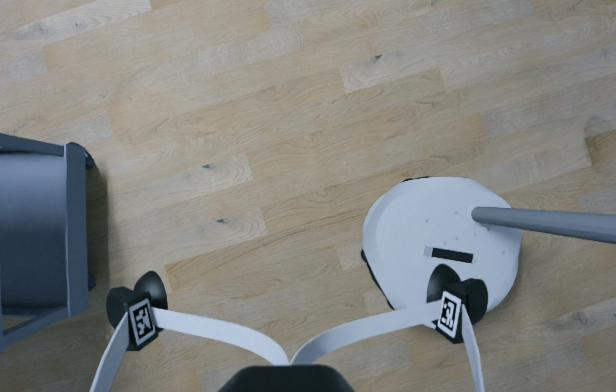

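Request:
move(r1={"base":{"translate_m":0.43},"contact_limits":{"translate_m":0.2}}, blocking=false, cameras=[])

Request:
wait(seconds=5, cameras=["r1_head_camera","r1_wrist_camera"])

Scene clock: 436.67 s.
move: r1 moving
r1.base_odometry: x=-4.011 y=+2.920 heading=-0.508
r1.turned_by_wheels: +0.000
r1.turned_by_imu: +0.000
r1.base_tilt: forward=-1.6 right=+1.3
r1.lidar_m: 0.87 3.56 2.40 2.01 1.99 2.33 2.24 2.24 2.56 2.71 2.68 0.93
r1.base_status: translate_m moving
r1.joint_positions: lift_m=+1.100 arm_m=+0.200 wrist_yaw_rad=+0.003 wrist_pitch_rad=+1.568 wrist_roll_rad=+1.568 gripper_m=+0.141
r1.joint_status: not commanded
r1.measured_speeds: translate_m=+0.120 strafe_m=+0.000 rotate_rad=+0.000 lift_m=+0.000 arm_m=+0.000 wrist_yaw_rad=+0.000 wrist_pitch_rad=+0.000 wrist_roll_rad=+0.000
r1.motor_effort: lift_m=+25(25) arm_m=+5(5) wheel_0=+7(7) wheel_1=+5(7) wheel_2=-9(9)
r1.servo_current: wrist_yaw_rad=46(72) wrist_pitch_rad=39(46) wrist_roll_rad=59(59) gripper_m=46(46)
r1.contact_limits: translate_m 0.2
r1.hand_pose: x=+0.3720 y=-0.0874 z=+0.9893 quat_wxyz=(+0.502, +0.499, +0.501, -0.498) (m; r1's base frame)
r1.wrist_depth_mm: 1205 1205 1229 1229 1229 1205 1205 / 1182 1182 1205 1205 1182 1205 1182 / 1205 1205 1205 1229 1205 1205 1205 / 1060 1205 1205 1205 1098 991 1182 / - 1205 1205 1205 991 991 1205 / - 197 1205 1205 991 197 1205 / 1182 1205 1182 144 1205 1205 1205
r2: as last shown
r2.turned_by_imu: +0.001
r2.lidar_m: 0.80 0.88 3.43 0.90 1.28 3.75 1.72 1.35 1.33 1.42 1.55 1.51
r2.motor_effort: lift_m=+21(21) arm_m=-4(4) wheel_0=+29(29) wheel_1=+9(9) wheel_2=+21(21)
r2.servo_current: wrist_yaw_rad=104(117) wrist_pitch_rad=39(46) wrist_roll_rad=46(52) gripper_m=78(91)
r2.contact_limits: arm_m 0; translate_m 0.8
r2.wrist_depth_mm: - - 234 244 252 260 270 / - - 235 246 252 263 271 / - - 236 247 255 263 272 / - - 237 248 256 267 273 / - - 239 171 258 266 274 / - - 177 181 258 270 277 / - 239 242 - 257 273 278
pictures: none
No camera images: "cameras" was empty.

Scene clock: 439.10 s.
earlier move: r1 done
r1.base_odometry: x=-3.663 y=+2.726 heading=-0.508
r1.turned_by_wheels: +0.000
r1.turned_by_imu: +0.000
r1.base_tilt: forward=-1.6 right=+1.3
r1.lidar_m: 0.46 0.50 2.53 2.13 2.12 2.39 2.62 2.61 2.98 2.57 2.58 0.55
r1.base_status: done
r1.joint_positions: lift_m=+1.100 arm_m=+0.200 wrist_yaw_rad=+0.003 wrist_pitch_rad=+1.568 wrist_roll_rad=+1.568 gripper_m=+0.141
r1.joint_status: not commanded
r1.measured_speeds: all 0
r1.motor_effort: lift_m=+25(25) arm_m=+5(5) wheel_0=+2(9) wheel_1=+0(8) wheel_2=+2(10)
r1.servo_current: wrist_yaw_rad=46(72) wrist_pitch_rad=39(52) wrist_roll_rad=52(72) gripper_m=39(52)
r1.contact_limits: translate_m 0.2
r1.hand_pose: x=+0.3720 y=-0.0874 z=+0.9893 quat_wxyz=(+0.502, +0.499, +0.501, -0.498) (m; r1's base frame)
r1.wrist_depth_mm: 1205 1205 1182 1205 1205 1229 1205 / 415 - 1205 1182 1182 1182 1205 / 415 362 1205 1205 1205 1229 1182 / 415 359 1060 1205 1078 1008 1205 / 415 345 1060 1182 976 1008 1205 / 415 193 1008 1205 1008 197 1229 / 415 156 1205 144 1205 1182 1205
r2.base_odometry: x=-2.307 y=-1.932 heading=-1.582
r2.turned_by_wheels: +0.000
r2.turned_by_imu: +0.000
r2.base_tilt: forward=-0.7 right=+0.0
r2.lidar_m: 0.79 0.86 3.42 0.92 1.27 3.77 1.71 1.33 1.31 1.44 1.55 1.53
r2.base_status: not commanded
r2.joint_positions: lift_m=+0.870 arm_m=+0.415 wrist_yaw_rad=+0.619 wrist_pitch_rad=+0.002 wrist_roll_rad=+0.000 gripper_m=-0.019
r2.joint_status: not commanded
r2.measured_speeds: all 0
r2.motor_effort: lift_m=+21(21) arm_m=-4(4) wheel_0=+29(29) wheel_1=+9(9) wheel_2=+20(21)
r2.servo_current: wrist_yaw_rad=104(117) wrist_pitch_rad=39(46) wrist_roll_rad=46(59) gripper_m=85(98)
r2.contact_limits: arm_m 0; translate_m 0.8
r2.hand_pose: x=+0.8716 y=+0.0960 z=+1.0475 quat_wxyz=(+0.953, +0.000, +0.001, +0.304) (m; r2's base frame)
r2.wrist_depth_mm: - - 233 244 252 263 271 / - - 235 247 253 263 271 / - - 235 247 255 265 272 / - - 237 249 257 265 272 / - - 239 171 257 267 274 / - - 178 182 257 270 277 / - 239 241 - 258 272 278
wait: 2.43 of 5 s (r1 has come to rest)
pictures: r1_head_camera, r1_wrist_camera
Images, in order (width x height): r1_head_camera 420x560, r1_wrist_camera 616x392.

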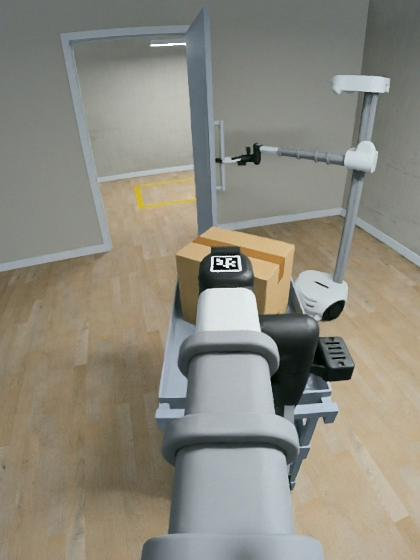

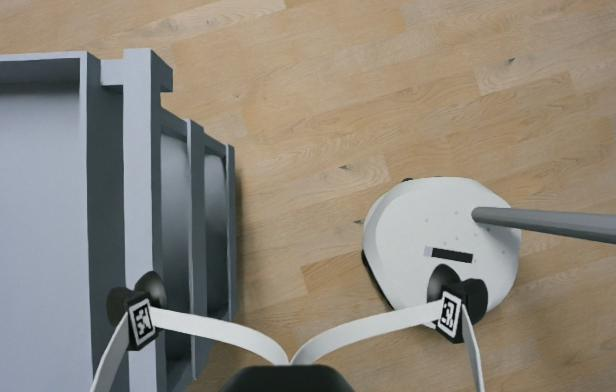

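Request:
move(r1={"base":{"translate_m":0.13,"strafe_m":-0.025},"joints":{"arm_m":0.237},"contact_limits":{"translate_m":0.2}}, blocking=false, cameras=[])

Request:
wait(seconds=5, cameras=["r1_head_right_camera","r1_wrist_camera"])

Scene clock: 447.63 s.
move: r1 moving
r1.base_odometry: x=-3.639 y=+2.706 heading=-0.508
r1.turned_by_wheels: +0.000
r1.turned_by_imu: +0.000
r1.base_tilt: forward=-1.6 right=+1.2
r1.lidar_m: 0.43 0.47 2.53 2.16 2.15 2.44 2.65 2.65 3.01 2.57 2.57 0.50
r1.base_status: translate_m moving; strafe_m moving
r1.joint_positions: lift_m=+1.100 arm_m=+0.235 wrist_yaw_rad=+0.003 wrist_pitch_rad=+1.568 wrist_roll_rad=+1.568 gripper_m=+0.141
r1.joint_status: arm_m moving
r1.measured_speeds: translate_m=+0.121 strafe_m=-0.024 rotate_rad=+0.003 lift_m=+0.000 arm_m=+0.048 wrist_yaw_rad=+0.000 wrist_pitch_rad=+0.000 wrist_roll_rad=+0.000
r1.motor_effort: lift_m=+25(25) arm_m=+5(8) wheel_0=+6(8) wheel_1=+7(7) wheel_2=-7(9)
r1.servo_current: wrist_yaw_rad=72(72) wrist_pitch_rad=52(52) wrist_roll_rad=33(59) gripper_m=39(46)
r1.contact_limits: translate_m 0.2
r1.hand_pose: x=+0.4066 y=-0.0874 z=+0.9893 quat_wxyz=(+0.502, +0.499, +0.501, -0.498) (m; r1's base frame)
r1.wrist_depth_mm: 1205 1205 1205 1205 1182 1229 1205 / 1182 1182 1205 1182 1205 1205 1205 / 413 413 1060 1205 1205 1205 1229 / 413 415 991 1182 1025 1008 1205 / 413 415 1182 1205 1008 991 1229 / 413 210 349 1229 991 196 1205 / 413 413 421 143 1205 1205 1205
r2: as last shown
r2.turned_by_imu: +0.001
r2.lidar_m: 0.81 0.87 3.41 0.91 1.29 3.78 1.74 1.35 1.32 1.42 1.56 1.51
r2.motor_effort: lift_m=+21(21) arm_m=-4(4) wheel_0=+29(30) wheel_1=+9(9) wheel_2=+20(21)
r2.servo_current: wrist_yaw_rad=104(117) wrist_pitch_rad=39(46) wrist_roll_rad=46(52) gripper_m=78(91)
r2.contact_limits: arm_m 0; translate_m 0.8
r2.wrist_depth_mm: - - 233 245 253 260 270 / - - 235 246 253 262 270 / - - 236 248 255 264 272 / - - 237 248 256 267 272 / - - 238 171 256 266 274 / - - 177 182 257 268 276 / - 239 242 - 257 272 278
pictures: none
No camera images: "cameras" was empty.

Scene clock: 448.87 s.
earlier move: r1 done
r1.base_odometry: x=-3.562 y=+2.641 heading=-0.508
r1.turned_by_wheels: +0.000
r1.turned_by_imu: +0.000
r1.base_tilt: forward=-1.6 right=+1.3
r1.lidar_m: 0.36 0.39 2.62 2.21 2.19 2.49 2.74 2.73 3.00 2.51 2.51 0.37
r1.base_status: done
r1.joint_positions: lift_m=+1.100 arm_m=+0.237 wrist_yaw_rad=+0.003 wrist_pitch_rad=+1.568 wrist_roll_rad=+1.568 gripper_m=+0.141
r1.joint_status: all done
r1.measured_speeds: all 0
r1.motor_effort: lift_m=+25(25) arm_m=+5(8) wheel_0=+3(9) wheel_1=+2(7) wheel_2=+2(9)
r1.servo_current: wrist_yaw_rad=52(72) wrist_pitch_rad=39(52) wrist_roll_rad=52(65) gripper_m=46(46)
r1.contact_limits: translate_m 0.2
r1.hand_pose: x=+0.4088 y=-0.0874 z=+0.9893 quat_wxyz=(+0.502, +0.499, +0.501, -0.498) (m; r1's base frame)
r1.wrist_depth_mm: 1160 1182 1205 1182 1182 1229 1205 / 1160 1182 1205 1205 1205 1205 1205 / 418 415 415 1205 1205 1205 1229 / 413 413 415 661 1205 1008 1205 / 402 415 418 668 991 1008 1229 / 413 209 415 - 991 196 1182 / 413 415 415 144 1205 1205 1205
r2.base_odometry: x=-2.307 y=-1.932 heading=-1.582
r2.turned_by_wheels: +0.000
r2.turned_by_imu: +0.000
r2.base_tilt: forward=-0.7 right=+0.0
r2.lidar_m: 0.78 0.88 3.41 0.90 1.25 3.74 1.70 1.33 1.33 1.45 1.56 1.52
r2.base_status: not commanded
r2.joint_positions: lift_m=+0.870 arm_m=+0.415 wrist_yaw_rad=+0.619 wrist_pitch_rad=+0.002 wrist_roll_rad=+0.000 gripper_m=-0.019
r2.joint_status: not commanded
r2.measured_speeds: all 0
r2.on_its_own: wrist_yaw_rad is at rest, and its servo_current (111 mA) is outside its rest range (0 to 104 mA)
r2.motor_effort: lift_m=+21(21) arm_m=-4(5) wheel_0=+29(30) wheel_1=+9(9) wheel_2=+20(21)
r2.servo_current: wrist_yaw_rad=111(117) wrist_pitch_rad=39(46) wrist_roll_rad=46(59) gripper_m=91(91)
r2.contact_limits: arm_m 0; translate_m 0.8
r2.hand_pose: x=+0.8716 y=+0.0960 z=+1.0475 quat_wxyz=(+0.953, +0.000, +0.001, +0.304) (m; r2's base frame)
r2.wrist_depth_mm: - - 234 245 252 262 270 / - - 235 247 253 263 270 / - - 236 248 255 265 271 / - - 237 248 256 266 273 / - - 239 171 257 266 274 / - - 178 182 257 268 277 / - 239 241 - 258 272 279
wait: 1.23 of 5 s (r1 has come to rest)
pictures: r1_head_right_camera, r1_wrist_camera
Images, in order (width x height): r1_head_right_camera 420x672, r1_wrist_camera 616x392.

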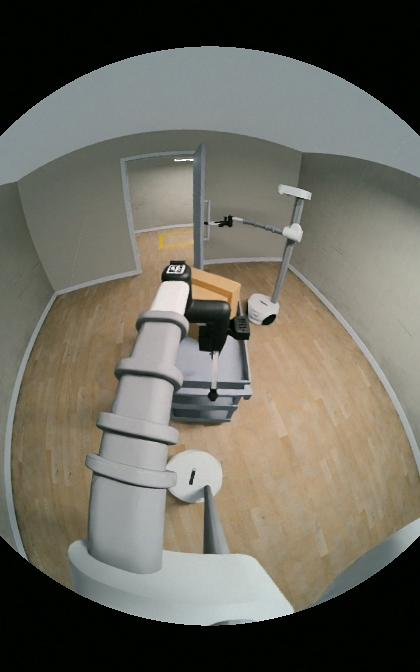

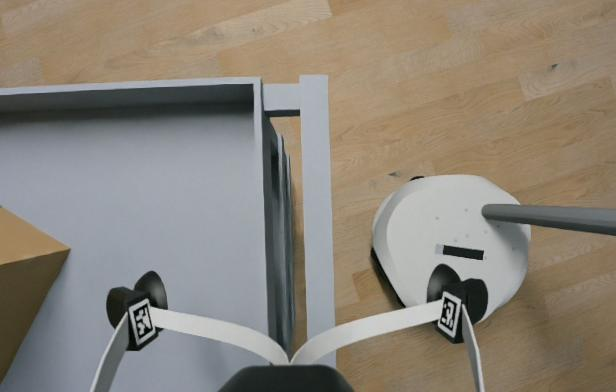

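Request:
move(r1={"joints":{"lift_m":0.907},"contact_limits":{"lift_m":0.2}}, blocking=false, cameras=[])

Request:
wait(seconds=4, cameras=["r1_wrist_camera"])

Request:
move(r1={"joints":{"gripper_m":0.0}}, blocking=false, cameras=[])

Request:
wait(seconds=3, cameras=["r1_wrist_camera","r1_head_camera"])

Scene clock: 457.83 s.
move: r1 moving
r1.base_odometry: x=-3.562 y=+2.641 heading=-0.508
r1.turned_by_wheels: +0.000
r1.turned_by_imu: -0.001
r1.base_tilt: forward=-1.5 right=+1.3
r1.lidar_m: 0.36 0.38 2.64 2.21 2.17 2.52 2.75 2.72 2.96 2.53 2.51 0.39
r1.base_status: not commanded
r1.joint_positions: lift_m=+1.063 arm_m=+0.237 wrist_yaw_rad=+0.003 wrist_pitch_rad=+1.568 wrist_roll_rad=+1.568 gripper_m=+0.141
r1.joint_status: lift_m moving
r1.measured_speeds: translate_m=+0.000 strafe_m=+0.000 rotate_rad=+0.000 lift_m=-0.146 arm_m=+0.000 wrist_yaw_rad=+0.000 wrist_pitch_rad=+0.000 wrist_roll_rad=+0.000
r1.motor_effort: lift_m=+11(25) arm_m=+5(5) wheel_0=+2(3) wheel_1=+1(2) wheel_2=+2(2)
r1.servo_current: wrist_yaw_rad=52(72) wrist_pitch_rad=33(46) wrist_roll_rad=46(59) gripper_m=46(46)
r1.contact_limits: lift_m 0.2; translate_m 0.2
r1.hand_pose: x=+0.4088 y=-0.0874 z=+0.9524 quat_wxyz=(+0.502, +0.499, +0.501, -0.498) (m; r1's base frame)
r1.wrist_depth_mm: 1182 1182 1160 1160 1160 1160 1205 / 1182 1160 1182 1205 1182 1182 1182 / 384 387 387 1160 1182 1205 1160 / 382 382 387 676 1182 960 1160 / 387 384 387 634 960 976 1182 / 382 209 387 640 960 195 1160 / 384 384 387 143 1160 1182 1182
r2.base_odometry: x=-2.307 y=-1.932 heading=-1.582
r2.turned_by_wheels: +0.000
r2.turned_by_imu: +0.001
r2.base_tilt: forward=-0.7 right=+0.1
r2.lidar_m: 0.82 0.90 3.43 0.90 1.31 3.76 1.71 1.36 1.32 1.45 1.56 1.51
r2.base_status: not commanded
r2.joint_positions: lift_m=+0.870 arm_m=+0.415 wrist_yaw_rad=+0.619 wrist_pitch_rad=+0.002 wrist_roll_rad=+0.000 gripper_m=-0.019
r2.joint_status: not commanded
r2.measured_speeds: all 0
r2.motor_effort: lift_m=+21(21) arm_m=-4(4) wheel_0=+29(29) wheel_1=+9(9) wheel_2=+20(21)
r2.servo_current: wrist_yaw_rad=104(117) wrist_pitch_rad=39(46) wrist_roll_rad=46(59) gripper_m=85(91)
r2.contact_limits: arm_m 0; translate_m 0.8
r2.hand_pose: x=+0.8716 y=+0.0960 z=+1.0475 quat_wxyz=(+0.953, +0.000, +0.001, +0.304) (m; r2's base frame)
r2.wrist_depth_mm: - - 233 246 252 259 270 / - - 236 247 253 262 270 / - - 236 247 255 264 271 / - - 237 247 255 267 273 / - - 238 171 258 267 274 / - - 177 182 256 270 277 / - 240 242 - 257 272 279
pictures: none
No camera images: "cameras" was empty.

Scene clock: 459.23 s.
earlier move: r1 done
r1.base_odometry: x=-3.562 y=+2.641 heading=-0.508
r1.turned_by_wheels: +0.000
r1.turned_by_imu: +0.000
r1.base_tilt: forward=-1.6 right=+1.3
r1.lidar_m: 0.35 0.37 2.63 2.21 2.18 2.50 2.73 2.74 3.01 2.50 2.50 0.42
r1.base_status: not commanded
r1.joint_positions: lift_m=+0.908 arm_m=+0.237 wrist_yaw_rad=+0.002 wrist_pitch_rad=+1.568 wrist_roll_rad=+1.568 gripper_m=+0.141
r1.joint_status: all done
r1.measured_speeds: all 0
r1.motor_effort: lift_m=+2(25) arm_m=+5(5) wheel_0=+3(3) wheel_1=+1(2) wheel_2=+1(2)
r1.servo_current: wrist_yaw_rad=59(72) wrist_pitch_rad=46(52) wrist_roll_rad=59(72) gripper_m=46(52)
r1.contact_limits: lift_m 0.2; translate_m 0.2
r1.hand_pose: x=+0.4088 y=-0.0874 z=+0.7982 quat_wxyz=(+0.502, +0.499, +0.501, -0.498) (m; r1's base frame)
r1.wrist_depth_mm: - 233 179 - 1008 991 1025 / 231 233 202 - 1025 1008 1008 / 232 232 195 - 991 1008 991 / 233 232 186 - 1025 798 798 / 232 231 206 - 809 809 809 / 233 190 198 - 209 196 809 / 232 232 162 143 1025 1008 1008
r2.base_odometry: x=-2.307 y=-1.932 heading=-1.582
r2.turned_by_wheels: +0.000
r2.turned_by_imu: +0.000
r2.base_tilt: forward=-0.7 right=+0.0
r2.lidar_m: 0.81 0.85 3.37 0.89 1.23 3.76 1.69 1.33 1.31 1.45 1.57 1.51
r2.base_status: not commanded
r2.joint_positions: lift_m=+0.870 arm_m=+0.415 wrist_yaw_rad=+0.619 wrist_pitch_rad=+0.002 wrist_roll_rad=+0.000 gripper_m=-0.019
r2.joint_status: not commanded
r2.measured_speeds: all 0
r2.motor_effort: lift_m=+21(21) arm_m=-4(4) wheel_0=+29(29) wheel_1=+9(9) wheel_2=+20(21)
r2.servo_current: wrist_yaw_rad=98(117) wrist_pitch_rad=46(46) wrist_roll_rad=39(59) gripper_m=85(91)
r2.contact_limits: arm_m 0; translate_m 0.8
r2.hand_pose: x=+0.8716 y=+0.0960 z=+1.0475 quat_wxyz=(+0.953, +0.000, +0.001, +0.304) (m; r2's base frame)
r2.wrist_depth_mm: - - 233 245 252 262 268 / - - 235 248 254 264 270 / - - 236 248 255 265 272 / - - 237 249 255 265 274 / - - 239 171 258 266 274 / - - 177 182 257 270 276 / - 239 241 - 257 272 279
wait: 1.40 of 4 s (r1 has come to rest)
pictures: r1_wrist_camera
Images, in order (width x height): r1_wrist_camera 616x392.

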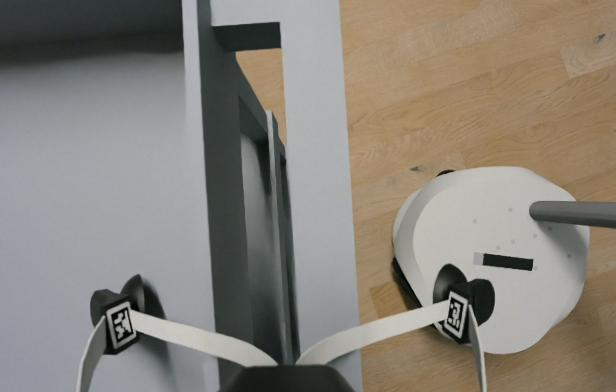

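Scene clock: 459.73 s.
move: r1 moving
r1.base_odometry: x=-3.562 y=+2.641 heading=-0.508
r1.turned_by_wheels: +0.000
r1.turned_by_imu: +0.000
r1.base_tilt: forward=-1.6 right=+1.3
r1.lidar_m: 0.34 0.37 2.63 2.19 2.19 2.49 2.73 2.72 3.03 2.50 2.52 0.41
r1.base_status: not commanded
r1.joint_positions: lift_m=+0.908 arm_m=+0.237 wrist_yaw_rad=+0.002 wrist_pitch_rad=+1.568 wrist_roll_rad=+1.568 gripper_m=+0.130
r1.joint_status: gripper_m moving
r1.measured_speeds: translate_m=+0.000 strafe_m=+0.000 rotate_rad=+0.000 lift_m=+0.000 arm_m=+0.000 wrist_yaw_rad=-0.002 wrist_pitch_rad=+0.000 wrist_roll_rad=+0.000
r1.motor_effort: lift_m=+2(2) arm_m=+4(5) wheel_0=+2(3) wheel_1=+1(2) wheel_2=+1(1)
r1.servo_current: wrist_yaw_rad=52(59) wrist_pitch_rad=46(46) wrist_roll_rad=46(59) gripper_m=78(91)
r1.contact_limits: lift_m 0.2; translate_m 0.2
r1.hand_pose: x=+0.4088 y=-0.0874 z=+0.7982 quat_wxyz=(+0.502, +0.500, +0.500, -0.498) (m; r1's base frame)
r1.wrist_depth_mm: - 231 179 - 1008 1008 1008 / 232 232 201 - 1008 1008 1025 / 232 232 195 - 1008 1025 1008 / 232 232 187 - 1025 809 809 / 234 232 206 - 798 809 798 / 232 190 197 - 188 195 809 / 232 232 161 143 1008 991 1008
r2: as last shown
r2.lidar_m: 0.80 0.87 3.39 0.91 1.26 3.76 1.67 1.35 1.32 1.45 1.56 1.50
r2.servo_current: wrist_yaw_rad=104(111) wrist_pitch_rad=39(46) wrist_roll_rad=46(59) gripper_m=85(91)
r2.contact_limits: arm_m 0; translate_m 0.8
r2.wrist_depth_mm: - - 232 244 252 262 268 / - - 234 247 255 263 270 / - - 236 247 254 264 272 / - - 237 249 256 266 273 / - - 238 171 257 267 274 / - - 177 182 257 267 277 / - 239 241 - 256 272 278
pictures: none
No camera images: "cameras" was empty.

Scene clock: 461.57 s.
earlier move: r1 done
r1.base_odometry: x=-3.562 y=+2.641 heading=-0.508
r1.turned_by_wheels: +0.000
r1.turned_by_imu: +0.000
r1.base_tilt: forward=-1.6 right=+1.3
r1.lidar_m: 0.36 0.37 2.63 2.18 2.18 2.49 2.73 2.74 3.00 2.52 2.51 0.40
r1.base_status: not commanded
r1.joint_positions: lift_m=+0.908 arm_m=+0.237 wrist_yaw_rad=+0.002 wrist_pitch_rad=+1.561 wrist_roll_rad=+1.568 gripper_m=+0.001
r1.joint_status: all done
r1.measured_speeds: all 0
r1.motor_effort: lift_m=+8(8) arm_m=+4(5) wheel_0=+3(3) wheel_1=+2(2) wheel_2=+1(1)
r1.servo_current: wrist_yaw_rad=59(78) wrist_pitch_rad=59(65) wrist_roll_rad=46(65) gripper_m=72(189)
r1.contact_limits: lift_m 0.2; translate_m 0.2
r1.hand_pose: x=+0.4109 y=-0.0874 z=+0.7977 quat_wxyz=(+0.504, +0.501, +0.499, -0.496) (m; r1's base frame)
r1.wrist_depth_mm: 229 230 195 - 1008 1008 991 / 230 229 193 1025 1008 1008 991 / 230 230 190 521 1008 991 1008 / 230 229 214 - 960 809 798 / 230 229 213 480 798 798 809 / 230 229 182 1008 178 798 788 / 230 163 228 - 1008 798 1008
r2.base_odometry: x=-2.307 y=-1.932 heading=-1.582
r2.turned_by_wheels: +0.000
r2.turned_by_imu: +0.000
r2.base_tilt: forward=-0.6 right=+0.0
r2.lidar_m: 0.80 0.87 3.42 0.89 1.27 3.76 1.70 1.36 1.31 1.43 1.56 1.53
r2.base_status: not commanded
r2.joint_positions: lift_m=+0.870 arm_m=+0.415 wrist_yaw_rad=+0.619 wrist_pitch_rad=+0.002 wrist_roll_rad=+0.000 gripper_m=-0.019
r2.joint_status: not commanded
r2.measured_speeds: all 0
r2.on_its_own: wrist_yaw_rad is at rest, and its servo_current (111 mA) is outside its rest range (0 to 104 mA)
r2.motor_effort: lift_m=+21(21) arm_m=-4(4) wheel_0=+29(29) wheel_1=+9(9) wheel_2=+20(21)
r2.servo_current: wrist_yaw_rad=111(117) wrist_pitch_rad=39(46) wrist_roll_rad=52(59) gripper_m=91(98)
r2.contact_limits: arm_m 0; translate_m 0.8
r2.hand_pose: x=+0.8716 y=+0.0960 z=+1.0475 quat_wxyz=(+0.953, +0.000, +0.001, +0.304) (m; r2's base frame)
r2.wrist_depth_mm: - - 232 244 253 262 270 / - - 235 247 254 264 271 / - - 236 247 255 264 272 / - - 237 249 256 265 272 / - - 239 171 257 266 274 / - - 177 181 257 270 277 / - 239 242 - 257 274 279
wait: 1.83 of 3 s (r1 has come to rest)
pictures: r1_head_camera, r1_wrist_camera
Images, in order (width x height): r1_head_camera 420x560, r1_wrist_camera 616x392.

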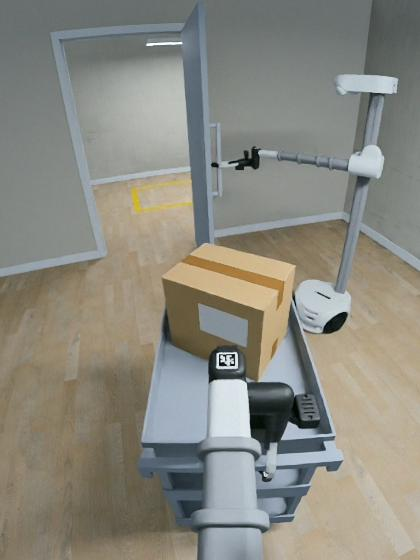

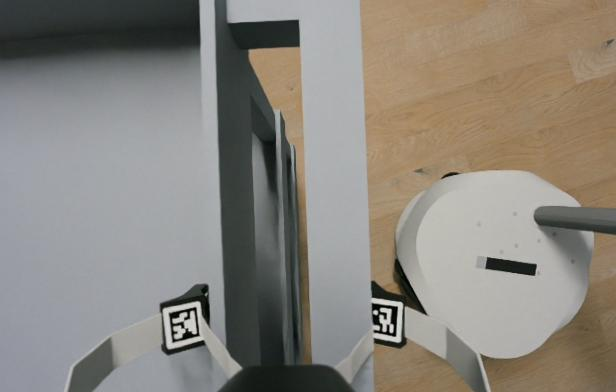

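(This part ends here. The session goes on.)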